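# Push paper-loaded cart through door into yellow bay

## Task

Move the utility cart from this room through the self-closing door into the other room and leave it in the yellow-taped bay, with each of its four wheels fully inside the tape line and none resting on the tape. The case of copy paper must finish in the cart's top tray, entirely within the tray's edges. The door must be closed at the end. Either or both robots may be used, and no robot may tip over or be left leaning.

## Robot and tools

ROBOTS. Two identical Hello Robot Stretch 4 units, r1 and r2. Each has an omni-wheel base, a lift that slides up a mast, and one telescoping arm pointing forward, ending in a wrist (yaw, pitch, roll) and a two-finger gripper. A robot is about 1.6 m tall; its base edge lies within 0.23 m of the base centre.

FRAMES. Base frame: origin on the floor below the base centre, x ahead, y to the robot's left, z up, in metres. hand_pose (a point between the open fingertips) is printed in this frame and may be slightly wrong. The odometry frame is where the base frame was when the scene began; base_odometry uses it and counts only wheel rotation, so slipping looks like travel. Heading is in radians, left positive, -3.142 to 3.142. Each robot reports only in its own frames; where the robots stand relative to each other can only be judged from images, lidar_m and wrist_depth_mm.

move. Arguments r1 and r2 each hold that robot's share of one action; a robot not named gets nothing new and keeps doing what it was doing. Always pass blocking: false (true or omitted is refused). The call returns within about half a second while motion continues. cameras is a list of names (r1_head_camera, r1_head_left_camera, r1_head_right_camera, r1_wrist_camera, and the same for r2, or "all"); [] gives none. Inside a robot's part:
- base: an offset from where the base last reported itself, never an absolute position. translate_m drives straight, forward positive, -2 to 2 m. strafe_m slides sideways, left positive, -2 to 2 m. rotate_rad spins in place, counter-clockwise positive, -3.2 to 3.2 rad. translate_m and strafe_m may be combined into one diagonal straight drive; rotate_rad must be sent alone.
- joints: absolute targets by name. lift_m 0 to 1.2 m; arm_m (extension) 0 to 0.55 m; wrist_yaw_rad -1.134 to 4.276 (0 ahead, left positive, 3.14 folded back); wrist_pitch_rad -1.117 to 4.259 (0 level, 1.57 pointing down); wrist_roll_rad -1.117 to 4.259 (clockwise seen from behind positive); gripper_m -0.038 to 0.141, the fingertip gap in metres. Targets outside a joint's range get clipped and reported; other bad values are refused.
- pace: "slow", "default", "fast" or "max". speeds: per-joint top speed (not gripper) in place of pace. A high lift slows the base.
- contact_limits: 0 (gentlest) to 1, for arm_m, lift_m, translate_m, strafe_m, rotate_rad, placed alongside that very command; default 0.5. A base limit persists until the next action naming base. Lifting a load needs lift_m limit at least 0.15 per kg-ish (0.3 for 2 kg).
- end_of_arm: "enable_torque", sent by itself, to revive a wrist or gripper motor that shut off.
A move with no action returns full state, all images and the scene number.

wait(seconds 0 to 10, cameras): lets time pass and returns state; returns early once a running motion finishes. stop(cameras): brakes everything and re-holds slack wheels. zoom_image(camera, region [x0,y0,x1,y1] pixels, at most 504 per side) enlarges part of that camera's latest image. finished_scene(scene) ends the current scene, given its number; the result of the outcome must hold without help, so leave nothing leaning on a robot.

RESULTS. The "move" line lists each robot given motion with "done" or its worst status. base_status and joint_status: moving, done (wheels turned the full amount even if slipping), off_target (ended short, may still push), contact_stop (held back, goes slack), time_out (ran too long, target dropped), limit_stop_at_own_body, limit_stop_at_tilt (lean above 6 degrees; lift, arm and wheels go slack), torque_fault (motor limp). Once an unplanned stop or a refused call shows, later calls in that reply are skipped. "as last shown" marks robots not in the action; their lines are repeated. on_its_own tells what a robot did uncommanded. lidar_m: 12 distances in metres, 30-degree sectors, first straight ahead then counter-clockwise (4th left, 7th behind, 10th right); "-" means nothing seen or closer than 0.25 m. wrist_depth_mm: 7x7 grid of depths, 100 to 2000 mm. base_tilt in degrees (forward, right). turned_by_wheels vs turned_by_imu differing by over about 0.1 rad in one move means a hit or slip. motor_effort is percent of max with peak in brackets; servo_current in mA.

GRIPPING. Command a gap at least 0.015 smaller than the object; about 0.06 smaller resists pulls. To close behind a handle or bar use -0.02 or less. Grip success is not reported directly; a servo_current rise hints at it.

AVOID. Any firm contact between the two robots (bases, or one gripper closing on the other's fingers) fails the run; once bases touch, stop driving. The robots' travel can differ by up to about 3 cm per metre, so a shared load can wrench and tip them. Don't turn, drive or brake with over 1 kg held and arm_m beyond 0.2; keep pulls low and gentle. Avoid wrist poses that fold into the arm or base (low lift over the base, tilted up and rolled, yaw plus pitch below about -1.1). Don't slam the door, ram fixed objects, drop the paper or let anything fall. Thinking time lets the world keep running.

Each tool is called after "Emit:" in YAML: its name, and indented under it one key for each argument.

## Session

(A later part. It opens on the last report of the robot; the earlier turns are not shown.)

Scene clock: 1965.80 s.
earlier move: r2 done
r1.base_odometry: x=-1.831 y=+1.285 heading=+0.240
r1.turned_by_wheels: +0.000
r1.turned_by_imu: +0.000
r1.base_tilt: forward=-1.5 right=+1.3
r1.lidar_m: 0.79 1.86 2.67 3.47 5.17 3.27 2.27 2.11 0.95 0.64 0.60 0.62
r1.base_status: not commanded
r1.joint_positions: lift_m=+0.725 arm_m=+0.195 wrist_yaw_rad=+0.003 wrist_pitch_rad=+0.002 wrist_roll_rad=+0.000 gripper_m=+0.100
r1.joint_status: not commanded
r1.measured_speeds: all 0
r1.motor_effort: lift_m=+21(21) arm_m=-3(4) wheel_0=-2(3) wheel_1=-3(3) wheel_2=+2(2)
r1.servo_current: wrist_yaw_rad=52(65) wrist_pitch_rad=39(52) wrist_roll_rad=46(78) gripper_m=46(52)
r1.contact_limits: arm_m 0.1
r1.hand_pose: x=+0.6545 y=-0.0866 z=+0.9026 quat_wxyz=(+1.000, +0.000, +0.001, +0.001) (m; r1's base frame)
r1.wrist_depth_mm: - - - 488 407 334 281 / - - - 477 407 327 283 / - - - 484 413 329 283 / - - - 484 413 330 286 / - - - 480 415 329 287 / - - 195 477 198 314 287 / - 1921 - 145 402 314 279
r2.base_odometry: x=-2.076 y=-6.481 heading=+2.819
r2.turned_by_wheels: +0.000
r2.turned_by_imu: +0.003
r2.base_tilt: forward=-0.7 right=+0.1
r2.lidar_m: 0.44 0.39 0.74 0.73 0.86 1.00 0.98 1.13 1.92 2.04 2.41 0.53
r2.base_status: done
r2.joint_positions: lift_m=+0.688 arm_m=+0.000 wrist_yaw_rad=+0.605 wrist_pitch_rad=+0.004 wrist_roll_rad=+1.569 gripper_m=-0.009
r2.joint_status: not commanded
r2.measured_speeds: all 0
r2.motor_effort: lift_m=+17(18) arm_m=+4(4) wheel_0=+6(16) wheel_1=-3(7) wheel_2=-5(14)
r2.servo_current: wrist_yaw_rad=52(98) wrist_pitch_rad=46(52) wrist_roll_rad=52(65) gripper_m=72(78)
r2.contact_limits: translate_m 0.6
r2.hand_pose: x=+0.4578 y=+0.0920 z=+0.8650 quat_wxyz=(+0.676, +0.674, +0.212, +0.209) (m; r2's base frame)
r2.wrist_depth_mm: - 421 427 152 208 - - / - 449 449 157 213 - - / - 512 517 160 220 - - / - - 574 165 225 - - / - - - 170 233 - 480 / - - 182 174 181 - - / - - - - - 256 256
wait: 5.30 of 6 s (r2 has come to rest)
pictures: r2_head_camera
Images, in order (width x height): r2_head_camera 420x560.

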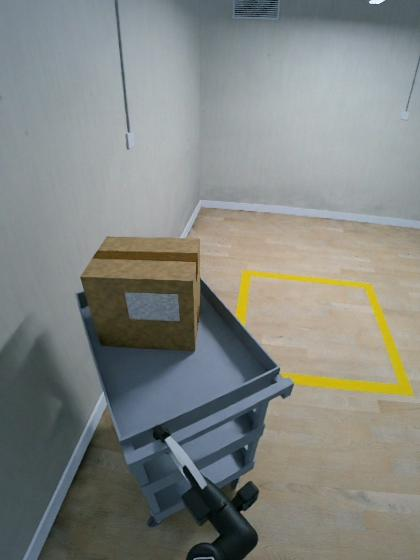

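Emit:
move:
  blocking: false
  r2: {"base": {"translate_m": 0.42, "strafe_m": -0.26}, "joints": {"wrist_yaw_rad": 0.9}, "speeds": {"wrist_yaw_rad": 0.08}, "pace": "slow", "contact_limits": {"translate_m": 0.6}}
  cameras: []

Emit:
wait:
  seconds: 6
  cameras: ["r2_head_camera"]

Scene clock: 2043.50 s.
move: r2 moving
r1: as last shown
r1.base_tilt: forward=-1.6 right=+1.3
r1.lidar_m: 0.82 1.86 2.65 3.47 5.15 3.26 2.29 2.11 0.99 0.65 0.60 0.60
r1.motor_effort: lift_m=+21(21) arm_m=-3(4) wheel_0=-3(3) wheel_1=-3(3) wheel_2=+2(2)
r1.servo_current: wrist_yaw_rad=52(65) wrist_pitch_rad=46(46) wrist_roll_rad=46(59) gripper_m=46(46)
r1.contact_limits: arm_m 0.1
r1.wrist_depth_mm: - - - 492 407 332 282 / - - - 477 410 327 283 / - - - 480 413 329 285 / - - - 484 413 330 287 / - - - 484 413 332 287 / - - 195 477 198 312 287 / - 1983 - 145 404 312 281
r2.base_odometry: x=-2.085 y=-6.470 heading=+2.819
r2.turned_by_wheels: +0.000
r2.turned_by_imu: +0.000
r2.base_tilt: forward=-0.7 right=+0.1
r2.lidar_m: 0.44 0.39 0.73 0.72 0.84 1.03 1.03 1.14 1.92 2.05 2.43 0.55
r2.base_status: translate_m moving; strafe_m moving
r2.joint_positions: lift_m=+0.688 arm_m=+0.000 wrist_yaw_rad=+0.633 wrist_pitch_rad=+0.004 wrist_roll_rad=+1.569 gripper_m=-0.009
r2.joint_status: wrist_yaw_rad moving
r2.measured_speeds: translate_m=+0.047 strafe_m=-0.029 rotate_rad=+0.002 lift_m=+0.000 arm_m=+0.000 wrist_yaw_rad=+0.078 wrist_pitch_rad=+0.000 wrist_roll_rad=+0.000
r2.motor_effort: lift_m=+17(18) arm_m=+4(4) wheel_0=+7(10) wheel_1=-3(5) wheel_2=-10(13)
r2.servo_current: wrist_yaw_rad=20(65) wrist_pitch_rad=39(46) wrist_roll_rad=39(52) gripper_m=72(72)
r2.contact_limits: translate_m 0.6
r2.hand_pose: x=+0.4552 y=+0.1000 z=+0.8650 quat_wxyz=(+0.673, +0.671, +0.221, +0.219) (m; r2's base frame)
r2.wrist_depth_mm: - 415 427 150 205 - - / - 455 455 155 212 - - / - 496 512 159 218 - - / - - 580 165 224 - - / - - - 170 232 - 469 / - - 182 174 181 - - / - - - - 248 257 259
pictures: none
No camera images: "cameras" was empty.

Scene clock: 2049.10 s.
earlier move: r2 done
r1.base_odometry: x=-1.831 y=+1.285 heading=+0.240
r1.turned_by_wheels: +0.000
r1.turned_by_imu: +0.000
r1.base_tilt: forward=-1.6 right=+1.3
r1.lidar_m: 0.79 1.86 2.68 3.49 5.15 3.29 2.26 2.10 0.96 0.63 0.60 0.62
r1.base_status: not commanded
r1.joint_positions: lift_m=+0.725 arm_m=+0.195 wrist_yaw_rad=+0.003 wrist_pitch_rad=+0.002 wrist_roll_rad=+0.000 gripper_m=+0.100
r1.joint_status: not commanded
r1.measured_speeds: all 0
r1.motor_effort: lift_m=+21(21) arm_m=-4(4) wheel_0=-2(3) wheel_1=-3(3) wheel_2=+2(2)
r1.servo_current: wrist_yaw_rad=39(72) wrist_pitch_rad=46(52) wrist_roll_rad=46(72) gripper_m=39(52)
r1.contact_limits: arm_m 0.1
r1.hand_pose: x=+0.6545 y=-0.0866 z=+0.9026 quat_wxyz=(+1.000, +0.000, +0.001, +0.001) (m; r1's base frame)
r1.wrist_depth_mm: - - - 496 407 336 282 / - - - 480 413 325 285 / - - - 480 407 329 286 / - - - 488 415 329 286 / - - - 480 418 329 287 / - - 195 477 197 314 287 / - 1983 - 144 402 312 281
r2.base_odometry: x=-2.392 y=-6.101 heading=+2.819
r2.turned_by_wheels: +0.000
r2.turned_by_imu: +0.003
r2.base_tilt: forward=-0.6 right=+0.1
r2.lidar_m: 0.44 0.35 0.91 0.89 1.02 1.48 1.47 1.65 1.90 1.91 2.25 3.28
r2.base_status: done
r2.joint_positions: lift_m=+0.688 arm_m=+0.000 wrist_yaw_rad=+0.902 wrist_pitch_rad=+0.004 wrist_roll_rad=+1.569 gripper_m=-0.009
r2.joint_status: all done
r2.measured_speeds: all 0
r2.motor_effort: lift_m=+17(18) arm_m=+4(4) wheel_0=+7(12) wheel_1=-3(6) wheel_2=-4(13)
r2.servo_current: wrist_yaw_rad=33(111) wrist_pitch_rad=46(52) wrist_roll_rad=59(65) gripper_m=65(78)
r2.contact_limits: translate_m 0.6
r2.hand_pose: x=+0.4184 y=+0.1720 z=+0.8650 quat_wxyz=(+0.638, +0.635, +0.309, +0.307) (m; r2's base frame)
r2.wrist_depth_mm: - - - 173 233 676 - / - 462 462 173 233 820 - / - 492 496 174 233 842 - / - - 539 234 234 831 - / - - 597 176 236 - - / - - 182 176 182 - 469 / - - - - 236 245 248
wait: 5.60 of 6 s (r2 has come to rest)
pictures: r2_head_camera
Images, in order (width x height): r2_head_camera 420x560.

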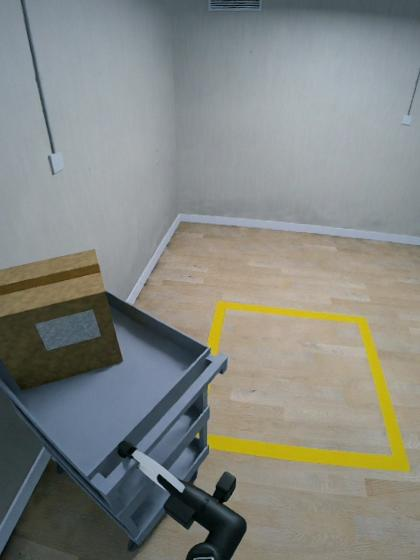

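Emit:
move:
  blocking: false
  r2: {"base": {"translate_m": 0.56, "strafe_m": -0.413}, "joints": {"wrist_yaw_rad": 1.4, "arm_m": 0.12}, "speeds": {"wrist_yaw_rad": 0.075, "arm_m": 0.02}, "pace": "slow", "contact_limits": {"translate_m": 0.6}}
  cameras: []

Emit:
wait:
  seconds: 8
  cameras: ["r2_head_camera", "r2_head_left_camera"]

Scene clock: 2073.53 s.
move: r2 moving
r1: as last shown
r1.lidar_m: 0.81 1.90 2.67 3.45 5.15 3.28 2.28 2.10 0.97 0.63 0.59 0.62
r1.motor_effort: lift_m=+21(21) arm_m=-4(4) wheel_0=-2(3) wheel_1=-2(3) wheel_2=+2(2)
r1.servo_current: wrist_yaw_rad=39(59) wrist_pitch_rad=39(46) wrist_roll_rad=59(59) gripper_m=46(52)
r1.contact_limits: arm_m 0.1
r1.wrist_depth_mm: - - - 492 407 334 282 / - - - 477 410 325 285 / - - - 480 413 329 286 / - - - 484 415 330 287 / - - - 484 415 332 286 / - - 195 477 197 314 287 / - 1921 - 145 404 314 281
r2.base_odometry: x=-2.400 y=-6.090 heading=+2.819
r2.turned_by_wheels: +0.000
r2.turned_by_imu: +0.000
r2.base_tilt: forward=-0.7 right=+0.1
r2.lidar_m: 0.47 0.37 0.91 0.91 1.03 1.46 1.47 1.68 1.91 1.89 2.24 3.26
r2.base_status: translate_m moving; strafe_m moving
r2.joint_positions: lift_m=+0.688 arm_m=+0.009 wrist_yaw_rad=+0.930 wrist_pitch_rad=+0.004 wrist_roll_rad=+1.569 gripper_m=-0.009
r2.joint_status: arm_m moving; wrist_yaw_rad moving
r2.measured_speeds: translate_m=+0.043 strafe_m=-0.032 rotate_rad=+0.000 lift_m=+0.000 arm_m=+0.020 wrist_yaw_rad=+0.079 wrist_pitch_rad=+0.000 wrist_roll_rad=+0.000
r2.motor_effort: lift_m=+18(18) arm_m=+10(10) wheel_0=+8(11) wheel_1=-3(3) wheel_2=-8(11)
r2.servo_current: wrist_yaw_rad=59(85) wrist_pitch_rad=46(46) wrist_roll_rad=52(52) gripper_m=72(72)
r2.contact_limits: translate_m 0.6
r2.hand_pose: x=+0.4226 y=+0.1789 z=+0.8650 quat_wxyz=(+0.633, +0.631, +0.318, +0.316) (m; r2's base frame)
r2.wrist_depth_mm: - - 559 171 232 676 - / - 462 466 172 233 820 - / - 496 496 173 233 831 - / - - 544 234 235 831 - / - - 585 175 235 - - / - - 182 175 182 - 469 / - - - - 237 245 247
pictures: none
No camera images: "cameras" was empty.

Scene clock: 2081.20 s.
earlier move: r2 done
r1.base_odometry: x=-1.831 y=+1.285 heading=+0.240
r1.turned_by_wheels: +0.000
r1.turned_by_imu: +0.000
r1.base_tilt: forward=-1.6 right=+1.3
r1.lidar_m: 0.83 1.87 2.67 3.48 5.17 3.27 2.27 2.11 0.97 0.65 0.60 0.63
r1.base_status: not commanded
r1.joint_positions: lift_m=+0.725 arm_m=+0.195 wrist_yaw_rad=+0.003 wrist_pitch_rad=+0.002 wrist_roll_rad=+0.000 gripper_m=+0.100
r1.joint_status: not commanded
r1.measured_speeds: all 0
r1.motor_effort: lift_m=+21(21) arm_m=-4(4) wheel_0=-2(3) wheel_1=-3(3) wheel_2=+2(2)
r1.servo_current: wrist_yaw_rad=46(72) wrist_pitch_rad=39(52) wrist_roll_rad=59(72) gripper_m=46(52)
r1.contact_limits: arm_m 0.1
r1.hand_pose: x=+0.6545 y=-0.0866 z=+0.9026 quat_wxyz=(+1.000, +0.000, +0.001, +0.001) (m; r1's base frame)
r1.wrist_depth_mm: - - - 492 404 334 283 / - - - 477 410 329 285 / - - - 480 413 329 286 / - - - 484 415 330 286 / - - - 488 413 330 287 / - - 195 477 198 315 289 / - 1983 - 145 402 312 281
r2.base_odometry: x=-2.792 y=-5.532 heading=+2.820
r2.turned_by_wheels: +0.001
r2.turned_by_imu: +0.005
r2.base_tilt: forward=-0.7 right=+0.0
r2.lidar_m: 2.59 0.38 0.45 1.18 1.32 2.11 2.09 1.93 1.64 1.70 1.85 2.64
r2.base_status: done
r2.joint_positions: lift_m=+0.688 arm_m=+0.120 wrist_yaw_rad=+1.401 wrist_pitch_rad=+0.004 wrist_roll_rad=+1.569 gripper_m=-0.009
r2.joint_status: all done
r2.measured_speeds: all 0
r2.motor_effort: lift_m=+17(18) arm_m=+6(15) wheel_0=+10(13) wheel_1=-4(6) wheel_2=-2(12)
r2.servo_current: wrist_yaw_rad=33(124) wrist_pitch_rad=46(52) wrist_roll_rad=52(59) gripper_m=65(78)
r2.contact_limits: translate_m 0.6
r2.hand_pose: x=+0.4257 y=+0.2694 z=+0.8650 quat_wxyz=(+0.542, +0.539, +0.456, +0.455) (m; r2's base frame)
r2.wrist_depth_mm: - - - 217 285 - - / - - - 207 273 654 - / - - 508 198 262 831 - / - - 521 192 253 - - / - - 539 184 241 - - / - - 188 176 182 - - / - - - - 226 - 488
wait: 7.67 of 8 s (r2 has come to rest)
pictures: r2_head_camera, r2_head_left_camera
Images, in order (width x height): r2_head_camera 420x560, r2_head_left_camera 420x672.

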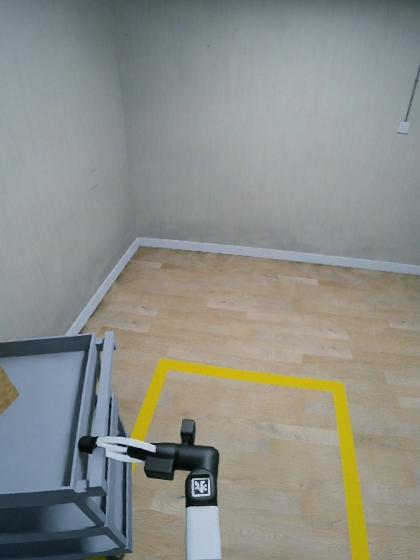

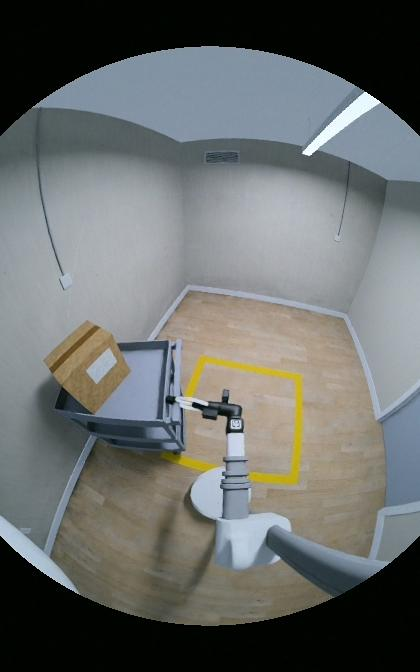

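Emit:
move:
  blocking: false
  r2: {"base": {"translate_m": 0.0, "strafe_m": -0.62}, "pace": "slow", "contact_limits": {"translate_m": 0.6}}
  cameras: []

Emit:
wait:
  seconds: 8
  cameras: ["r2_head_camera", "r2_head_left_camera"]

Scene clock: 2101.23 s.
move: r2 moving
r1: as last shown
r1.lidar_m: 0.81 1.88 2.67 3.44 5.14 3.27 2.28 2.11 0.94 0.67 0.57 0.63
r1.motor_effort: lift_m=+21(21) arm_m=-3(4) wheel_0=-2(3) wheel_1=-3(3) wheel_2=+2(2)
r1.servo_current: wrist_yaw_rad=52(65) wrist_pitch_rad=46(52) wrist_roll_rad=33(59) gripper_m=39(46)
r1.contact_limits: arm_m 0.1
r1.wrist_depth_mm: - - - 496 407 334 283 / - - - 480 410 327 282 / - - - 477 413 329 286 / - - - 484 415 329 287 / - - - 484 415 330 287 / - - 195 473 198 314 287 / - 1983 - 145 404 312 281
r2.base_odometry: x=-2.788 y=-5.519 heading=+2.820
r2.turned_by_wheels: +0.000
r2.turned_by_imu: +0.001
r2.base_tilt: forward=-0.7 right=+0.1
r2.lidar_m: 2.57 0.39 0.46 1.19 1.36 2.09 2.08 1.91 1.60 1.67 1.83 2.66
r2.base_status: translate_m moving; strafe_m moving
r2.joint_positions: lift_m=+0.688 arm_m=+0.120 wrist_yaw_rad=+1.401 wrist_pitch_rad=+0.004 wrist_roll_rad=+1.569 gripper_m=-0.009
r2.joint_status: not commanded
r2.measured_speeds: translate_m=+0.000 strafe_m=-0.056 rotate_rad=+0.001 lift_m=+0.000 arm_m=+0.000 wrist_yaw_rad=+0.000 wrist_pitch_rad=+0.000 wrist_roll_rad=+0.000
r2.motor_effort: lift_m=+17(18) arm_m=+6(7) wheel_0=+13(16) wheel_1=-8(8) wheel_2=+0(1)
r2.servo_current: wrist_yaw_rad=39(46) wrist_pitch_rad=39(46) wrist_roll_rad=46(52) gripper_m=65(72)
r2.contact_limits: translate_m 0.6
r2.hand_pose: x=+0.4257 y=+0.2694 z=+0.8650 quat_wxyz=(+0.542, +0.539, +0.456, +0.455) (m; r2's base frame)
r2.wrist_depth_mm: - - - 217 286 - - / - - - 207 272 661 - / - - 500 198 263 820 - / - - 517 192 252 - - / - - 544 184 241 - - / - - 187 176 182 - - / - - - - 226 - 488
pictures: none
No camera images: "cameras" was empty.

Scene clock: 2108.07 s.
earlier move: r2 done
r1.base_odometry: x=-1.831 y=+1.285 heading=+0.240
r1.turned_by_wheels: +0.000
r1.turned_by_imu: +0.000
r1.base_tilt: forward=-1.6 right=+1.3
r1.lidar_m: 0.81 1.88 2.68 3.46 5.15 3.27 2.26 2.11 0.98 0.64 0.60 0.63
r1.base_status: not commanded
r1.joint_positions: lift_m=+0.725 arm_m=+0.195 wrist_yaw_rad=+0.003 wrist_pitch_rad=+0.002 wrist_roll_rad=+0.000 gripper_m=+0.100
r1.joint_status: not commanded
r1.measured_speeds: all 0
r1.motor_effort: lift_m=+21(21) arm_m=-3(4) wheel_0=-2(3) wheel_1=-3(3) wheel_2=+2(2)
r1.servo_current: wrist_yaw_rad=59(78) wrist_pitch_rad=52(52) wrist_roll_rad=46(72) gripper_m=46(52)
r1.contact_limits: arm_m 0.1
r1.hand_pose: x=+0.6545 y=-0.0866 z=+0.9026 quat_wxyz=(+1.000, +0.000, +0.001, +0.001) (m; r1's base frame)
r1.wrist_depth_mm: - - - 496 410 336 282 / - - - 480 410 327 283 / - - - 484 410 329 285 / - - - 484 415 329 287 / - - - 488 418 332 289 / - - 195 477 198 312 287 / - 1983 - 145 402 310 281
r2.base_odometry: x=-2.596 y=-4.944 heading=+2.820
r2.turned_by_wheels: +0.000
r2.turned_by_imu: +0.002
r2.base_tilt: forward=-0.7 right=+0.1
r2.lidar_m: 2.50 0.39 0.44 1.78 2.03 2.24 2.21 1.22 1.09 1.09 1.20 1.95
r2.base_status: done
r2.joint_positions: lift_m=+0.688 arm_m=+0.120 wrist_yaw_rad=+1.399 wrist_pitch_rad=+0.004 wrist_roll_rad=+1.569 gripper_m=-0.009
r2.joint_status: not commanded
r2.measured_speeds: all 0
r2.motor_effort: lift_m=+18(18) arm_m=+6(7) wheel_0=+5(16) wheel_1=-6(10) wheel_2=+0(2)
r2.servo_current: wrist_yaw_rad=46(65) wrist_pitch_rad=46(52) wrist_roll_rad=46(65) gripper_m=65(78)
r2.contact_limits: translate_m 0.6
r2.hand_pose: x=+0.4261 y=+0.2693 z=+0.8650 quat_wxyz=(+0.542, +0.539, +0.456, +0.455) (m; r2's base frame)
r2.wrist_depth_mm: - - - 203 268 1576 - / - - - 197 260 707 - / - 500 500 191 254 - - / - - 517 186 245 842 - / - - 554 182 239 - - / - - 186 176 182 - - / - - - - 228 251 1160
wait: 6.83 of 8 s (r2 has come to rest)
pictures: r2_head_camera, r2_head_left_camera
Images, in order (width x height): r2_head_camera 420x560, r2_head_left_camera 420x672.

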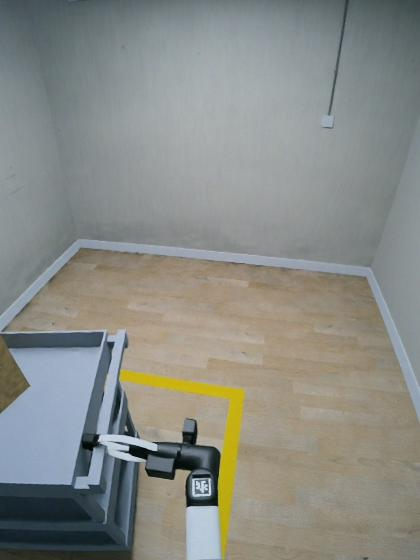

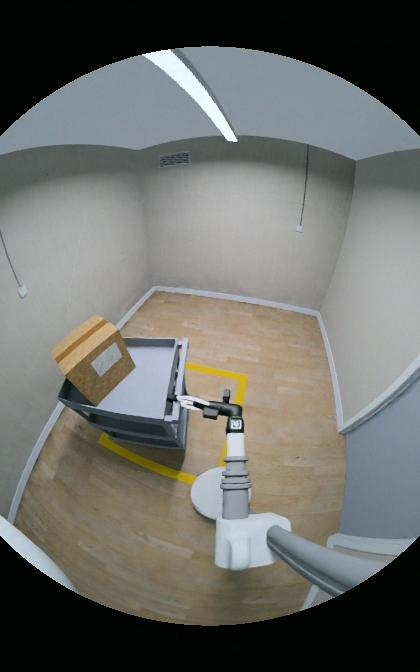

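Emit:
zoom_image:
  camera: "r2_head_camera"
  region: [0, 300, 260, 560]

Emit:
zoom_image:
  camera: "r2_head_left_camera"
  region: [40, 300, 270, 530]

Scaled by 1.938 from the camera's 420x560 image, which has a finer 1200x1600 frame.

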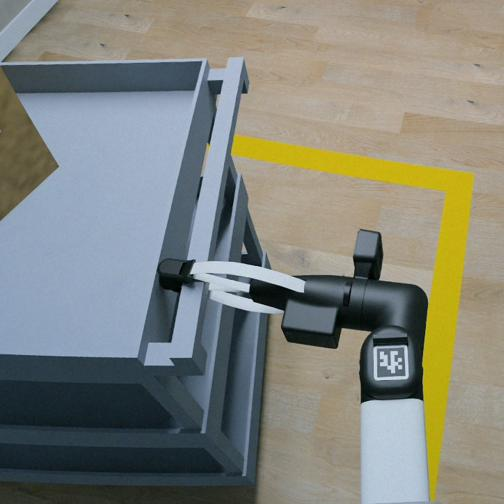

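Scaled by 2.191 from the camera's 420x672 image, which has a finer 600x960 frame.

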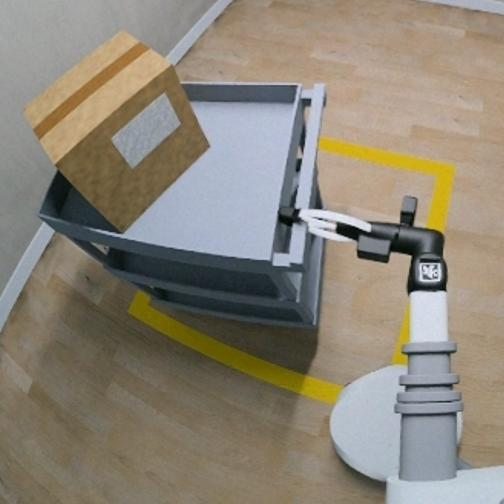

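Emit:
move:
  blocking: false
  r2: {"base": {"translate_m": -0.05, "strafe_m": -0.26}, "pace": "slow", "contact_limits": {"translate_m": 0.6}}
  cameras: []

Emit:
wait:
  seconds: 6
  cameras: ["r2_head_camera", "r2_head_left_camera"]

Emit:
zoom_image:
  camera: "r2_head_left_camera"
  region: [40, 300, 270, 530]

Emit:
zoom_image:
  camera: "r2_head_camera"
  region: [0, 300, 260, 560]

Scene clock: 2130.00 s.
move: r2 moving
r1: as last shown
r1.lidar_m: 0.79 1.87 2.69 3.47 5.16 3.28 2.26 2.10 0.96 0.64 0.60 0.61
r1.motor_effort: lift_m=+21(21) arm_m=-3(4) wheel_0=-2(3) wheel_1=-2(3) wheel_2=+2(2)
r1.servo_current: wrist_yaw_rad=59(59) wrist_pitch_rad=39(52) wrist_roll_rad=65(65) gripper_m=39(46)
r1.contact_limits: arm_m 0.1
r1.wrist_depth_mm: - - - 492 404 332 283 / - - - 480 410 327 282 / - - - 484 413 329 285 / - - - 484 413 329 287 / - - - 488 413 330 289 / - - 195 480 198 314 287 / - 1983 - 145 402 314 279
r2.base_odometry: x=-2.590 y=-4.933 heading=+2.820
r2.turned_by_wheels: +0.000
r2.turned_by_imu: +0.001
r2.base_tilt: forward=-0.7 right=+0.1
r2.lidar_m: 2.48 0.40 0.45 1.79 2.06 2.23 2.19 1.20 1.08 1.09 1.19 1.92
r2.base_status: translate_m moving; strafe_m moving
r2.joint_positions: lift_m=+0.688 arm_m=+0.120 wrist_yaw_rad=+1.399 wrist_pitch_rad=+0.004 wrist_roll_rad=+1.569 gripper_m=-0.009
r2.joint_status: not commanded
r2.measured_speeds: translate_m=-0.010 strafe_m=-0.051 rotate_rad=+0.001 lift_m=+0.000 arm_m=+0.000 wrist_yaw_rad=-0.007 wrist_pitch_rad=+0.000 wrist_roll_rad=+0.000
r2.motor_effort: lift_m=+17(18) arm_m=+5(6) wheel_0=+4(12) wheel_1=-10(10) wheel_2=+9(10)
r2.servo_current: wrist_yaw_rad=26(59) wrist_pitch_rad=39(46) wrist_roll_rad=52(59) gripper_m=72(72)
r2.contact_limits: translate_m 0.6
r2.hand_pose: x=+0.4262 y=+0.2692 z=+0.8650 quat_wxyz=(+0.543, +0.539, +0.456, +0.455) (m; r2's base frame)
r2.wrist_depth_mm: - - - 203 267 1618 - / - - - 197 259 715 - / - 496 496 191 253 - - / - - 525 186 245 854 - / - - 549 182 238 - - / - - 186 176 182 - - / - - - - 228 249 1160
pictures: none
No camera images: "cameras" was empty.

Scene clock: 2133.37 s.
earlier move: r2 done
r1.base_odometry: x=-1.831 y=+1.285 heading=+0.240
r1.turned_by_wheels: +0.000
r1.turned_by_imu: +0.000
r1.base_tilt: forward=-1.6 right=+1.3
r1.lidar_m: 0.81 1.88 2.66 3.49 5.16 3.28 2.28 2.11 0.98 0.64 0.61 0.62
r1.base_status: not commanded
r1.joint_positions: lift_m=+0.725 arm_m=+0.195 wrist_yaw_rad=+0.003 wrist_pitch_rad=+0.002 wrist_roll_rad=+0.000 gripper_m=+0.100
r1.joint_status: not commanded
r1.measured_speeds: all 0
r1.motor_effort: lift_m=+21(21) arm_m=-4(4) wheel_0=-2(3) wheel_1=-3(3) wheel_2=+2(2)
r1.servo_current: wrist_yaw_rad=33(72) wrist_pitch_rad=39(52) wrist_roll_rad=39(65) gripper_m=39(52)
r1.contact_limits: arm_m 0.1
r1.hand_pose: x=+0.6545 y=-0.0866 z=+0.9026 quat_wxyz=(+1.000, +0.000, +0.001, +0.001) (m; r1's base frame)
r1.wrist_depth_mm: - - - 492 407 332 281 / - - - 480 410 325 283 / - - - 484 410 329 285 / - - - 484 418 330 287 / - - - 484 415 330 287 / - - 195 477 198 314 289 / - 1983 - 145 402 314 281
r2.base_odometry: x=-2.467 y=-4.714 heading=+2.820
r2.turned_by_wheels: +0.000
r2.turned_by_imu: +0.000
r2.base_tilt: forward=-0.6 right=+0.1
r2.lidar_m: 0.74 0.37 0.47 2.03 2.32 2.27 1.68 0.92 0.82 0.83 0.95 1.48
r2.base_status: done
r2.joint_positions: lift_m=+0.688 arm_m=+0.120 wrist_yaw_rad=+1.398 wrist_pitch_rad=+0.004 wrist_roll_rad=+1.569 gripper_m=-0.009
r2.joint_status: not commanded
r2.measured_speeds: all 0
r2.motor_effort: lift_m=+17(18) arm_m=+6(6) wheel_0=+3(12) wheel_1=-5(12) wheel_2=+6(10)
r2.servo_current: wrist_yaw_rad=46(59) wrist_pitch_rad=39(52) wrist_roll_rad=52(65) gripper_m=65(78)
r2.contact_limits: translate_m 0.6
r2.hand_pose: x=+0.4265 y=+0.2691 z=+0.8650 quat_wxyz=(+0.543, +0.540, +0.456, +0.454) (m; r2's base frame)
r2.wrist_depth_mm: - - - 186 248 1808 - / - - 525 183 244 809 - / - 496 496 182 242 854 - / - - 535 180 240 831 - / - - 580 178 236 - - / - - 183 176 181 1618 496 / - - - - 232 255 1160
wait: 3.37 of 6 s (r2 has come to rest)
pictures: r2_head_camera, r2_head_left_camera
Images, in order (width x height): r2_head_camera 420x560, r2_head_left_camera 420x672.

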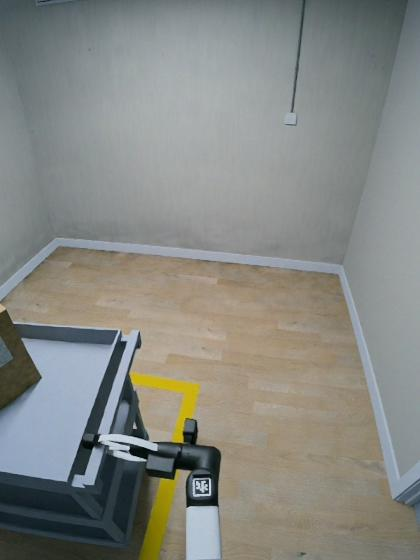

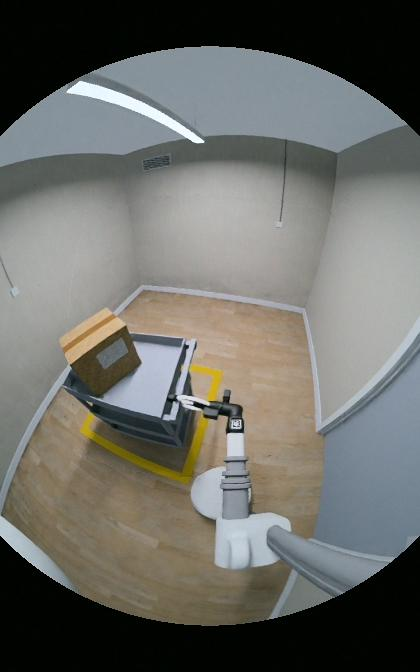

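Scaled by 2.191 from the camera's 420x672 image, which has a finer 600x960 frame.

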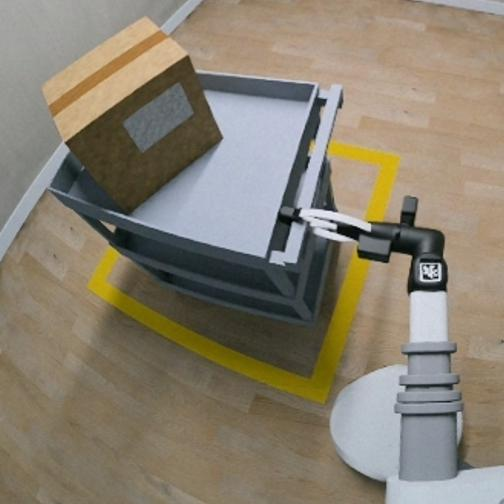

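Scaled by 1.938 from the camera's 420x560 image, which has a finer 1200x1600 frame.

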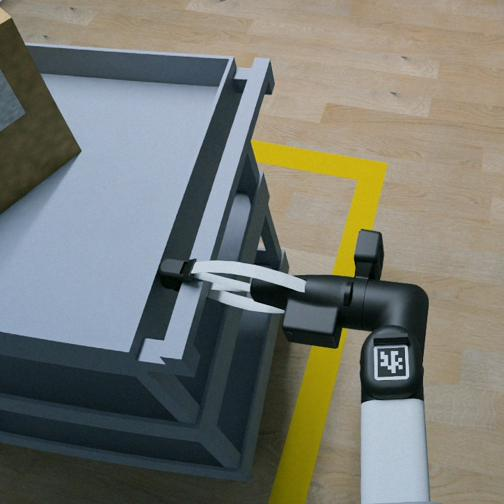

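Emit:
move:
  blocking: false
  r2: {"joints": {"gripper_m": 0.12}}
  cameras: []

Emit:
wait:
  seconds: 1.8
  cameras: []

Emit:
move:
  blocking: false
  r2: {"base": {"translate_m": 0.0, "strafe_m": -0.32}, "pace": "slow", "contact_limits": {"translate_m": 0.4}}
  cameras: []

Emit:
wait:
  seconds: 5
  cameras: ["r2_head_camera", "r2_head_left_camera", "r2_wrist_camera"]

Emit:
zoom_image:
  camera: "r2_head_left_camera"
  region: [40, 300, 270, 530]

Scene clock: 2154.40 s.
move: r2 moving
r1: as last shown
r1.base_tilt: forward=-1.6 right=+1.2
r1.lidar_m: 0.82 1.88 2.67 3.48 5.15 3.30 2.29 2.10 0.95 0.64 0.60 0.62
r1.motor_effort: lift_m=+21(21) arm_m=-3(4) wheel_0=-3(3) wheel_1=-3(3) wheel_2=+2(2)
r1.servo_current: wrist_yaw_rad=59(59) wrist_pitch_rad=39(46) wrist_roll_rad=52(52) gripper_m=46(52)
r1.contact_limits: arm_m 0.1
r1.wrist_depth_mm: - - - 496 407 334 282 / - - - 484 410 327 283 / - - - 480 410 329 286 / - - - 488 413 330 286 / - - - 484 418 330 287 / - - 195 469 197 314 287 / - 1983 - 145 402 314 281
r2.base_odometry: x=-2.467 y=-4.714 heading=+2.820
r2.turned_by_wheels: +0.000
r2.turned_by_imu: +0.000
r2.base_tilt: forward=-0.7 right=+0.1
r2.lidar_m: 0.74 0.38 0.50 2.03 2.34 2.23 1.66 0.91 0.84 0.83 0.96 1.45
r2.base_status: not commanded
r2.joint_positions: lift_m=+0.688 arm_m=+0.120 wrist_yaw_rad=+1.398 wrist_pitch_rad=+0.004 wrist_roll_rad=+1.569 gripper_m=+0.013
r2.joint_status: gripper_m moving
r2.measured_speeds: all 0
r2.motor_effort: lift_m=+17(18) arm_m=+6(6) wheel_0=+1(3) wheel_1=-5(5) wheel_2=+4(6)
r2.servo_current: wrist_yaw_rad=33(59) wrist_pitch_rad=39(46) wrist_roll_rad=52(52) gripper_m=98(98)
r2.contact_limits: translate_m 0.6
r2.hand_pose: x=+0.4265 y=+0.2691 z=+0.8650 quat_wxyz=(+0.543, +0.540, +0.456, +0.454) (m; r2's base frame)
r2.wrist_depth_mm: - - - 189 251 1756 - / - - 535 187 247 798 - / - 496 496 185 246 854 - / - 530 535 183 243 842 - / - - 580 181 240 - - / - - 186 179 185 1708 504 / - - - - 236 256 1138
pictures: none
No camera images: "cameras" was empty.

Scene clock: 2156.00 s.
earlier move: r2 done
r1.base_odometry: x=-1.831 y=+1.285 heading=+0.240
r1.turned_by_wheels: +0.000
r1.turned_by_imu: +0.000
r1.base_tilt: forward=-1.6 right=+1.3
r1.lidar_m: 0.82 1.85 2.66 3.45 5.14 3.24 2.27 2.11 0.97 0.63 0.61 0.62
r1.base_status: not commanded
r1.joint_positions: lift_m=+0.725 arm_m=+0.195 wrist_yaw_rad=+0.003 wrist_pitch_rad=+0.002 wrist_roll_rad=+0.000 gripper_m=+0.100
r1.joint_status: not commanded
r1.measured_speeds: all 0
r1.motor_effort: lift_m=+21(21) arm_m=-3(4) wheel_0=-2(3) wheel_1=-3(3) wheel_2=+2(2)
r1.servo_current: wrist_yaw_rad=59(65) wrist_pitch_rad=39(52) wrist_roll_rad=52(59) gripper_m=46(52)
r1.contact_limits: arm_m 0.1
r1.hand_pose: x=+0.6545 y=-0.0866 z=+0.9026 quat_wxyz=(+1.000, +0.000, +0.001, +0.001) (m; r1's base frame)
r1.wrist_depth_mm: - - - 492 407 334 281 / - - - 477 410 325 283 / - - - 480 415 329 283 / - - - 480 413 330 287 / - - - 484 415 329 289 / - - 195 473 198 312 287 / - 1983 - 145 402 314 279
r2.base_odometry: x=-2.467 y=-4.714 heading=+2.820
r2.turned_by_wheels: +0.000
r2.turned_by_imu: +0.000
r2.base_tilt: forward=-0.7 right=+0.0
r2.lidar_m: 0.79 0.39 0.46 2.05 2.33 2.23 1.67 0.89 0.84 0.83 0.96 1.42
r2.base_status: not commanded
r2.joint_positions: lift_m=+0.688 arm_m=+0.120 wrist_yaw_rad=+1.398 wrist_pitch_rad=+0.004 wrist_roll_rad=+1.569 gripper_m=+0.120
r2.joint_status: all done
r2.measured_speeds: all 0
r2.motor_effort: lift_m=+17(18) arm_m=+5(6) wheel_0=+1(3) wheel_1=-5(5) wheel_2=+4(6)
r2.servo_current: wrist_yaw_rad=46(59) wrist_pitch_rad=39(52) wrist_roll_rad=59(59) gripper_m=52(111)
r2.contact_limits: translate_m 0.6
r2.hand_pose: x=+0.4265 y=+0.2691 z=+0.8650 quat_wxyz=(+0.543, +0.540, +0.456, +0.454) (m; r2's base frame)
r2.wrist_depth_mm: - - - 193 255 1808 - / - - 544 191 253 788 - / - 500 500 190 250 854 - / - - 539 187 248 842 - / - - 574 186 245 - - / - - 186 184 187 1756 500 / - - - - 240 1430 268
wait: 1.60 of 1.8 s (r2 has come to rest)
pictures: none
No camera images: "cameras" was empty.

Scene clock: 2156.50 s.
move: r2 moving
r1: as last shown
r1.lidar_m: 0.81 1.84 2.64 3.48 5.16 3.27 2.26 2.10 0.96 0.65 0.60 0.62
r1.motor_effort: lift_m=+21(21) arm_m=-3(4) wheel_0=-2(3) wheel_1=-2(3) wheel_2=+2(2)
r1.servo_current: wrist_yaw_rad=46(72) wrist_pitch_rad=46(52) wrist_roll_rad=39(59) gripper_m=46(46)
r1.contact_limits: arm_m 0.1
r1.wrist_depth_mm: - - - 496 410 332 282 / - - - 480 410 327 285 / - - - 484 413 327 285 / - - - 480 413 330 286 / - - - 484 415 329 287 / - - 195 473 198 314 287 / - 1983 - 145 402 312 279
r2.base_odometry: x=-2.462 y=-4.700 heading=+2.820
r2.turned_by_wheels: +0.000
r2.turned_by_imu: +0.000
r2.base_tilt: forward=-0.7 right=+0.1
r2.lidar_m: 0.81 0.39 0.47 2.04 2.36 2.25 1.65 0.91 0.82 0.83 0.95 1.41
r2.base_status: translate_m moving; strafe_m moving
r2.joint_positions: lift_m=+0.688 arm_m=+0.120 wrist_yaw_rad=+1.398 wrist_pitch_rad=+0.003 wrist_roll_rad=+1.569 gripper_m=+0.120
r2.joint_status: not commanded
r2.measured_speeds: translate_m=-0.001 strafe_m=-0.057 rotate_rad=+0.005 lift_m=+0.000 arm_m=+0.000 wrist_yaw_rad=+0.000 wrist_pitch_rad=+0.000 wrist_roll_rad=+0.000
r2.motor_effort: lift_m=+17(18) arm_m=+5(6) wheel_0=+11(11) wheel_1=-9(10) wheel_2=+0(3)
r2.servo_current: wrist_yaw_rad=52(59) wrist_pitch_rad=39(46) wrist_roll_rad=52(52) gripper_m=52(52)
r2.contact_limits: translate_m 0.4
r2.hand_pose: x=+0.4264 y=+0.2691 z=+0.8655 quat_wxyz=(+0.542, +0.540, +0.455, +0.455) (m; r2's base frame)
r2.wrist_depth_mm: - - - 204 265 1808 - / - - 492 202 262 831 - / - 508 512 259 260 854 - / - - 549 256 257 854 - / - - 591 196 255 - - / - 185 190 195 200 1430 559 / - - - - 252 255 264
pictures: none
No camera images: "cameras" was empty.

Scene clock: 2160.33 s.
earlier move: r2 done
r1.base_odometry: x=-1.831 y=+1.285 heading=+0.240
r1.turned_by_wheels: +0.000
r1.turned_by_imu: +0.000
r1.base_tilt: forward=-1.6 right=+1.3
r1.lidar_m: 0.79 1.88 2.69 3.49 5.17 3.27 2.24 2.12 0.97 0.64 0.59 0.62
r1.base_status: not commanded
r1.joint_positions: lift_m=+0.725 arm_m=+0.195 wrist_yaw_rad=+0.003 wrist_pitch_rad=+0.002 wrist_roll_rad=+0.000 gripper_m=+0.100
r1.joint_status: not commanded
r1.measured_speeds: all 0
r1.motor_effort: lift_m=+21(21) arm_m=-4(4) wheel_0=-2(3) wheel_1=-2(3) wheel_2=+2(2)
r1.servo_current: wrist_yaw_rad=52(72) wrist_pitch_rad=39(52) wrist_roll_rad=52(65) gripper_m=52(52)
r1.contact_limits: arm_m 0.1
r1.hand_pose: x=+0.6545 y=-0.0866 z=+0.9026 quat_wxyz=(+1.000, +0.000, +0.001, +0.001) (m; r1's base frame)
r1.wrist_depth_mm: - - - 492 407 334 283 / - - - 480 410 325 283 / - - - 484 413 329 286 / - - - 484 415 332 287 / - - - 488 415 332 287 / - - 195 473 198 310 287 / - 1983 - 145 402 312 281
r2.base_odometry: x=-2.366 y=-4.410 heading=+2.820
r2.turned_by_wheels: +0.000
r2.turned_by_imu: +0.001
r2.base_tilt: forward=-0.7 right=+0.1
r2.lidar_m: 2.43 0.78 0.63 2.36 2.70 2.34 1.00 0.63 0.52 0.52 0.61 0.88
r2.base_status: done
r2.joint_positions: lift_m=+0.688 arm_m=+0.120 wrist_yaw_rad=+1.398 wrist_pitch_rad=+0.003 wrist_roll_rad=+1.569 gripper_m=+0.120
r2.joint_status: not commanded
r2.measured_speeds: all 0
r2.motor_effort: lift_m=+17(18) arm_m=+6(6) wheel_0=+3(13) wheel_1=-3(10) wheel_2=+0(3)
r2.servo_current: wrist_yaw_rad=52(59) wrist_pitch_rad=39(52) wrist_roll_rad=46(59) gripper_m=52(59)
r2.contact_limits: translate_m 0.4
r2.hand_pose: x=+0.4264 y=+0.2691 z=+0.8655 quat_wxyz=(+0.542, +0.540, +0.455, +0.455) (m; r2's base frame)
r2.wrist_depth_mm: - - - - - 1576 1138 / - - - 574 - 732 866 / - - - 569 - 564 564 / - - 866 559 - 559 564 / - - 904 554 1098 - 559 / - - 198 554 200 549 554 / - - - - - 1756 1205
wait: 3.83 of 5 s (r2 has come to rest)
pictures: r2_head_camera, r2_head_left_camera, r2_wrist_camera
Images, in order (width x height): r2_head_camera 420x560, r2_head_left_camera 420x672, r2_wrist_camera 616x392.

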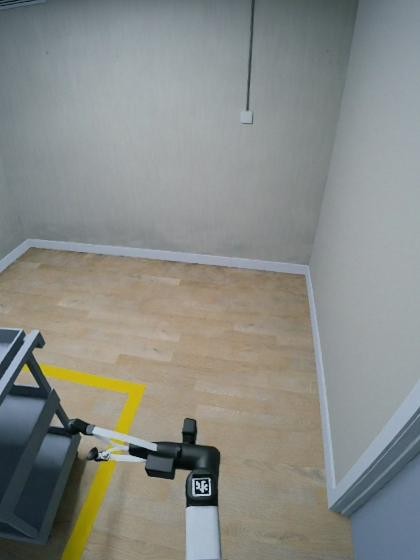

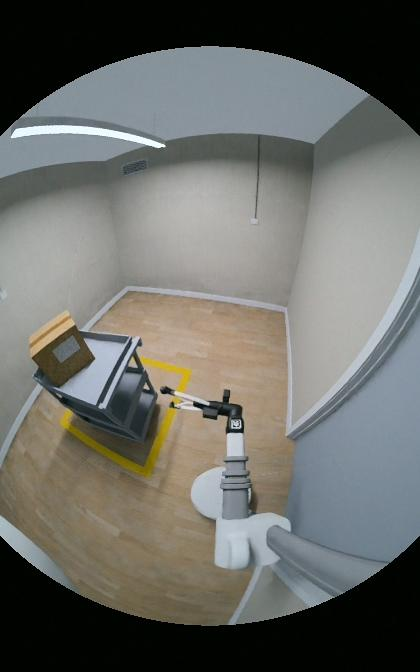

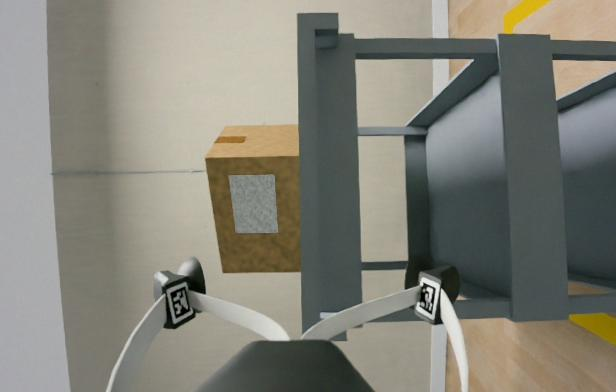

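Scaled by 2.191 from the camera's 420x672 image, which has a finer 600x960 frame.

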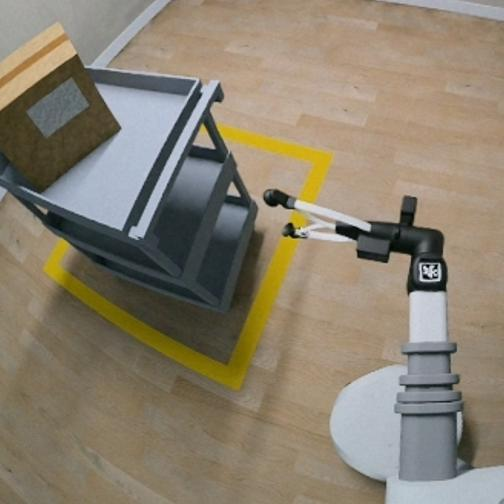

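Emit:
move:
  blocking: false
  r2: {"joints": {"arm_m": 0.0, "wrist_yaw_rad": 3.0}}
  cameras: []

Emit:
wait:
  seconds: 1.0
  cameras: []

Emit:
move:
  blocking: false
  r2: {"base": {"rotate_rad": 1.2}}
  cameras: []

Emit:
wait:
  seconds: 3
  cameras: ["r2_head_camera", "r2_head_right_camera", "r2_head_left_camera"]

Scene clock: 2180.50 s.
move: r2 moving
r1: as last shown
r1.lidar_m: 0.83 1.90 2.68 3.45 5.16 3.28 2.24 2.10 0.98 0.65 0.59 0.61
r1.motor_effort: lift_m=+21(21) arm_m=-3(4) wheel_0=-2(3) wheel_1=-3(3) wheel_2=+2(2)
r1.servo_current: wrist_yaw_rad=52(65) wrist_pitch_rad=39(46) wrist_roll_rad=39(59) gripper_m=39(46)
r1.contact_limits: arm_m 0.1
r1.wrist_depth_mm: - - - 496 407 334 282 / - - - 477 413 327 283 / - - - 480 413 327 286 / - - - 480 418 329 289 / - - - 488 413 330 287 / - - 195 480 198 315 287 / - 1983 - 145 402 312 279
r2.base_odometry: x=-2.366 y=-4.410 heading=+2.820
r2.turned_by_wheels: +0.000
r2.turned_by_imu: +0.000
r2.base_tilt: forward=-0.7 right=+0.0
r2.lidar_m: 2.42 0.75 0.64 2.35 2.70 2.33 1.01 0.63 0.53 0.53 0.59 0.86
r2.base_status: not commanded
r2.joint_positions: lift_m=+0.688 arm_m=+0.069 wrist_yaw_rad=+1.962 wrist_pitch_rad=+0.003 wrist_roll_rad=+1.569 gripper_m=+0.120
r2.joint_status: arm_m moving; wrist_yaw_rad moving
r2.measured_speeds: translate_m=+0.000 strafe_m=+0.000 rotate_rad=+0.000 lift_m=+0.000 arm_m=-0.195 wrist_yaw_rad=+1.732 wrist_pitch_rad=+0.000 wrist_roll_rad=+0.000
r2.motor_effort: lift_m=+17(17) arm_m=-11(13) wheel_0=+4(4) wheel_1=-3(4) wheel_2=+0(0)
r2.servo_current: wrist_yaw_rad=98(143) wrist_pitch_rad=39(46) wrist_roll_rad=39(52) gripper_m=59(59)
r2.contact_limits: translate_m 0.4
r2.hand_pose: x=+0.2113 y=+0.2999 z=+0.8655 quat_wxyz=(+0.395, +0.392, +0.588, +0.588) (m; r2's base frame)
r2.wrist_depth_mm: - - 768 455 991 - 462 / - - - - - 1464 484 / - - - - - 1708 1205 / - - - - - 1756 1205 / - - - - - 1618 1205 / - - 198 - 213 1537 1205 / - - - - - 1808 1205
pictures: none
No camera images: "cameras" was empty.

Scene clock: 2181.50 s.
earlier move: r2 moving
r1.base_odometry: x=-1.831 y=+1.285 heading=+0.240
r1.turned_by_wheels: +0.000
r1.turned_by_imu: +0.000
r1.base_tilt: forward=-1.6 right=+1.3
r1.lidar_m: 0.83 1.85 2.68 3.46 5.16 3.27 2.28 2.12 0.97 0.64 0.59 0.63
r1.base_status: not commanded
r1.joint_positions: lift_m=+0.725 arm_m=+0.195 wrist_yaw_rad=+0.003 wrist_pitch_rad=+0.002 wrist_roll_rad=+0.000 gripper_m=+0.100
r1.joint_status: not commanded
r1.measured_speeds: all 0
r1.motor_effort: lift_m=+21(21) arm_m=-3(4) wheel_0=-2(3) wheel_1=-3(3) wheel_2=+2(2)
r1.servo_current: wrist_yaw_rad=59(65) wrist_pitch_rad=33(46) wrist_roll_rad=33(65) gripper_m=39(52)
r1.contact_limits: arm_m 0.1
r1.hand_pose: x=+0.6545 y=-0.0866 z=+0.9026 quat_wxyz=(+1.000, +0.000, +0.001, +0.001) (m; r1's base frame)
r1.wrist_depth_mm: - - - 492 404 332 283 / - - - 480 410 327 285 / - - - 480 410 329 286 / - - - 484 413 332 286 / - - - 484 415 332 289 / - - 195 473 198 312 289 / - 1921 - 145 402 314 281
r2.base_odometry: x=-2.366 y=-4.410 heading=+2.820
r2.turned_by_wheels: +0.000
r2.turned_by_imu: +0.000
r2.base_tilt: forward=-0.7 right=+0.1
r2.lidar_m: 2.41 0.75 0.63 2.36 2.70 2.34 1.01 0.63 0.53 0.53 0.61 0.87
r2.base_status: not commanded
r2.joint_positions: lift_m=+0.688 arm_m=+0.000 wrist_yaw_rad=+2.997 wrist_pitch_rad=+0.003 wrist_roll_rad=+1.569 gripper_m=+0.120
r2.joint_status: arm_m moving; wrist_yaw_rad moving
r2.measured_speeds: all 0
r2.motor_effort: lift_m=+17(17) arm_m=-10(13) wheel_0=+3(4) wheel_1=-3(4) wheel_2=+0(1)
r2.servo_current: wrist_yaw_rad=39(143) wrist_pitch_rad=39(46) wrist_roll_rad=46(59) gripper_m=52(59)
r2.contact_limits: translate_m 0.4
r2.hand_pose: x=-0.1017 y=+0.1280 z=+0.8655 quat_wxyz=(+0.052, +0.050, +0.705, +0.706) (m; r2's base frame)
r2.wrist_depth_mm: - - - - - 1708 1182 / - - - - - 1708 1205 / - - - - - 1756 1229 / - - - - - 1808 1205 / - - - - - 1661 1229 / - 186 190 - 186 1430 1255 / - - 276 - - - -
wait: 1.00 s; no rest
pictures: none
No camera images: "cameras" was empty.

Scene clock: 2182.00 s.
earlier move: r2 done
move: r2 moving
r1: as last shown
r1.base_tilt: forward=-1.5 right=+1.2
r1.lidar_m: 0.81 1.88 2.69 3.48 5.15 3.25 2.28 2.12 0.96 0.63 0.60 0.60
r1.motor_effort: lift_m=+21(21) arm_m=-3(4) wheel_0=-2(3) wheel_1=-2(3) wheel_2=+2(2)
r1.servo_current: wrist_yaw_rad=52(59) wrist_pitch_rad=33(46) wrist_roll_rad=39(65) gripper_m=46(46)
r1.contact_limits: arm_m 0.1
r1.wrist_depth_mm: - - - 492 407 336 282 / - - - 480 407 325 283 / - - - 480 413 327 285 / - - - 480 415 332 286 / - - - 484 415 332 289 / - - 195 473 198 314 287 / - 1983 - 144 404 314 281
r2.base_odometry: x=-2.365 y=-4.410 heading=+3.071
r2.turned_by_wheels: +0.251
r2.turned_by_imu: +0.244
r2.base_tilt: forward=-0.7 right=+0.0
r2.lidar_m: 2.50 0.63 0.63 2.41 2.45 2.23 0.67 0.57 0.51 0.54 0.71 1.50
r2.base_status: rotate_rad moving
r2.joint_positions: lift_m=+0.688 arm_m=+0.000 wrist_yaw_rad=+2.997 wrist_pitch_rad=+0.003 wrist_roll_rad=+1.569 gripper_m=+0.120
r2.joint_status: all done
r2.measured_speeds: translate_m=-0.001 strafe_m=+0.000 rotate_rad=+0.971 lift_m=+0.000 arm_m=+0.000 wrist_yaw_rad=+0.000 wrist_pitch_rad=+0.000 wrist_roll_rad=+0.000
r2.motor_effort: lift_m=+17(17) arm_m=-6(7) wheel_0=-10(10) wheel_1=-9(10) wheel_2=-11(11)
r2.servo_current: wrist_yaw_rad=39(65) wrist_pitch_rad=46(46) wrist_roll_rad=46(59) gripper_m=52(52)
r2.hand_pose: x=-0.1017 y=+0.1280 z=+0.8655 quat_wxyz=(+0.052, +0.050, +0.705, +0.706) (m; r2's base frame)
r2.wrist_depth_mm: - - - - - 1708 1182 / - - - - - 1708 1229 / - - - - - 1756 1205 / - - - - - 1708 1229 / - - - - - - 1229 / - 186 190 - 186 - - / - - 277 - - - -
pictures: none
No camera images: "cameras" was empty.

Scene clock: 2183.33 s.
earlier move: r2 done
r1.base_odometry: x=-1.831 y=+1.285 heading=+0.240
r1.turned_by_wheels: +0.000
r1.turned_by_imu: +0.000
r1.base_tilt: forward=-1.6 right=+1.3
r1.lidar_m: 0.82 1.84 2.67 3.47 5.16 3.25 2.29 2.12 0.96 0.64 0.60 0.63
r1.base_status: not commanded
r1.joint_positions: lift_m=+0.725 arm_m=+0.195 wrist_yaw_rad=+0.003 wrist_pitch_rad=+0.002 wrist_roll_rad=+0.000 gripper_m=+0.100
r1.joint_status: not commanded
r1.measured_speeds: all 0
r1.motor_effort: lift_m=+21(21) arm_m=-4(4) wheel_0=-2(3) wheel_1=-3(3) wheel_2=+2(2)
r1.servo_current: wrist_yaw_rad=59(72) wrist_pitch_rad=46(46) wrist_roll_rad=39(65) gripper_m=39(46)
r1.contact_limits: arm_m 0.1
r1.hand_pose: x=+0.6545 y=-0.0866 z=+0.9026 quat_wxyz=(+1.000, +0.000, +0.001, +0.001) (m; r1's base frame)
r1.wrist_depth_mm: - - - 492 402 332 282 / - - - 477 410 325 285 / - - - 480 413 329 285 / - - - 484 415 330 286 / - - - 488 415 330 286 / - - 195 477 198 314 289 / - 1921 - 145 404 314 281
r2.base_odometry: x=-2.366 y=-4.410 heading=-2.264
r2.turned_by_wheels: +0.948
r2.turned_by_imu: +0.923
r2.base_tilt: forward=-0.7 right=+0.0
r2.lidar_m: 0.61 2.39 2.54 2.34 0.80 0.60 0.53 0.54 0.70 1.13 2.45 0.71
r2.base_status: done
r2.joint_positions: lift_m=+0.688 arm_m=+0.000 wrist_yaw_rad=+2.997 wrist_pitch_rad=+0.003 wrist_roll_rad=+1.569 gripper_m=+0.120
r2.joint_status: all done
r2.measured_speeds: all 0
r2.motor_effort: lift_m=+17(17) arm_m=-7(7) wheel_0=-4(10) wheel_1=-2(11) wheel_2=-4(13)
r2.servo_current: wrist_yaw_rad=39(65) wrist_pitch_rad=46(46) wrist_roll_rad=52(59) gripper_m=46(59)
r2.hand_pose: x=-0.1017 y=+0.1280 z=+0.8655 quat_wxyz=(+0.052, +0.050, +0.705, +0.706) (m; r2's base frame)
r2.wrist_depth_mm: - - - - - - - / - - - - - - - / - - 750 - - - - / - 732 732 - - - - / - - - - - - - / - 186 190 - 186 - - / - - 274 - - - -
wait: 1.33 of 3 s (r2 has come to rest)
pictures: r2_head_camera, r2_head_left_camera, r2_head_right_camera
Images, in order (width x height): r2_head_camera 420x560, r2_head_left_camera 420x672, r2_head_right_camera 420x672.

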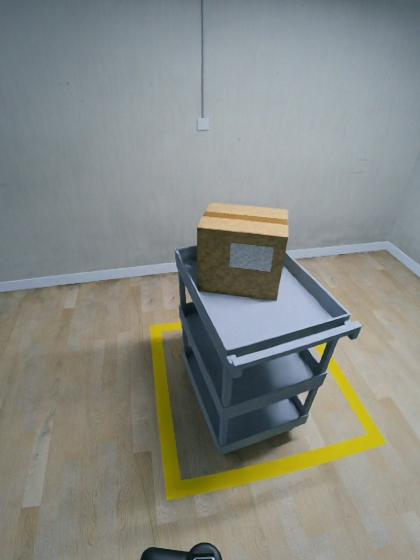

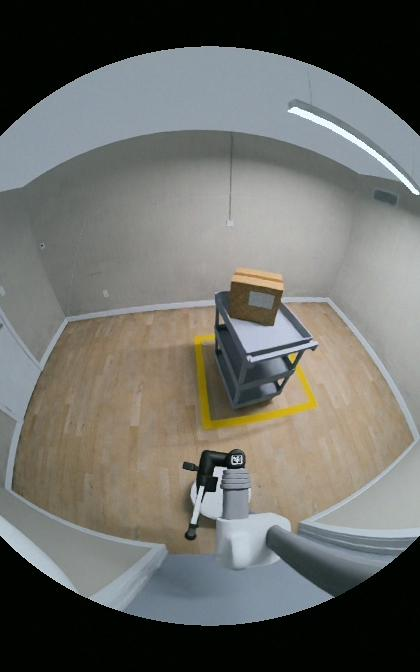

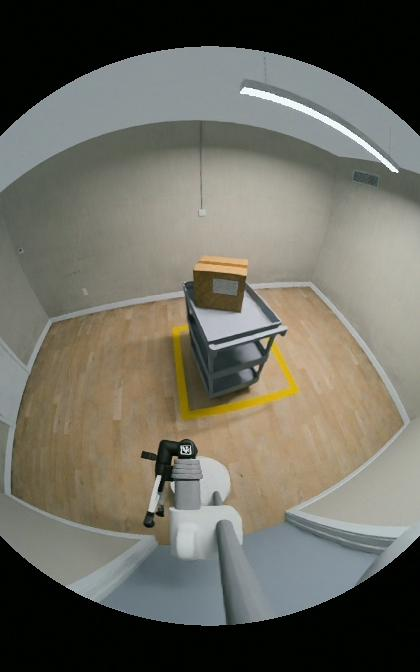

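Emit:
zoom_image:
  camera: "r2_head_camera"
  region: [120, 190, 400, 520]

Emit:
zoom_image:
  camera: "r2_head_left_camera"
  region: [180, 310, 330, 440]

Scaled by 1.527 from the camera's 420x560 image, which has a finer 1200x1600 frame.

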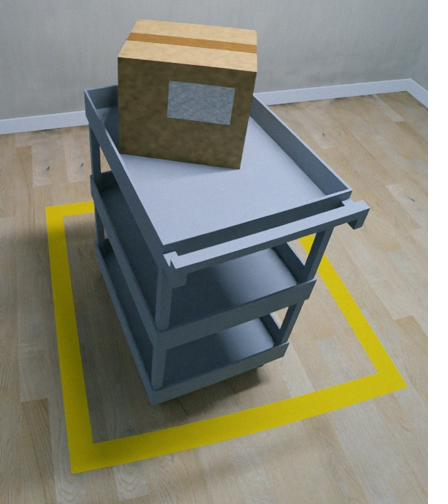

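Scaled by 3.360 from the camera's 420x672 image, which has a finer 600x960 frame.

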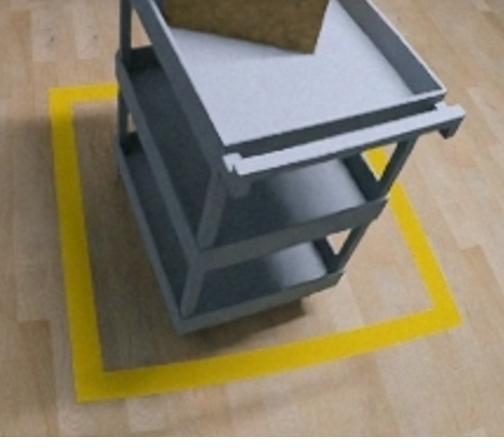

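Emit:
zoom_image:
  camera: "r2_head_camera"
  region: [165, 235, 305, 365]

Emit:
zoom_image:
  camera: "r2_head_right_camera"
  region: [170, 250, 300, 410]

Scaled by 3.600 from the camera's 420x560 image, which has a finer 1200x1600 frame.

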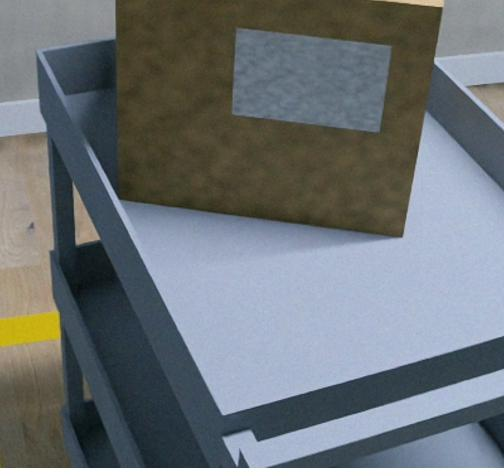

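Scaled by 3.150 from the camera's 420x672 image, which has a finer 600x960 frame.

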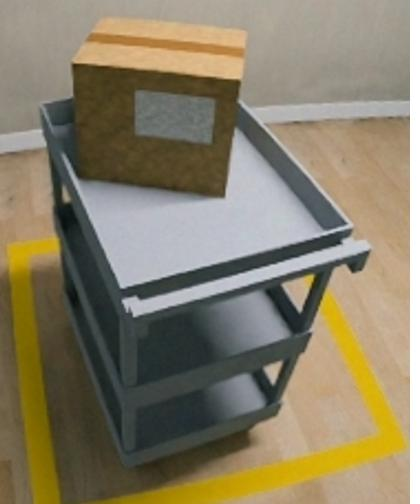

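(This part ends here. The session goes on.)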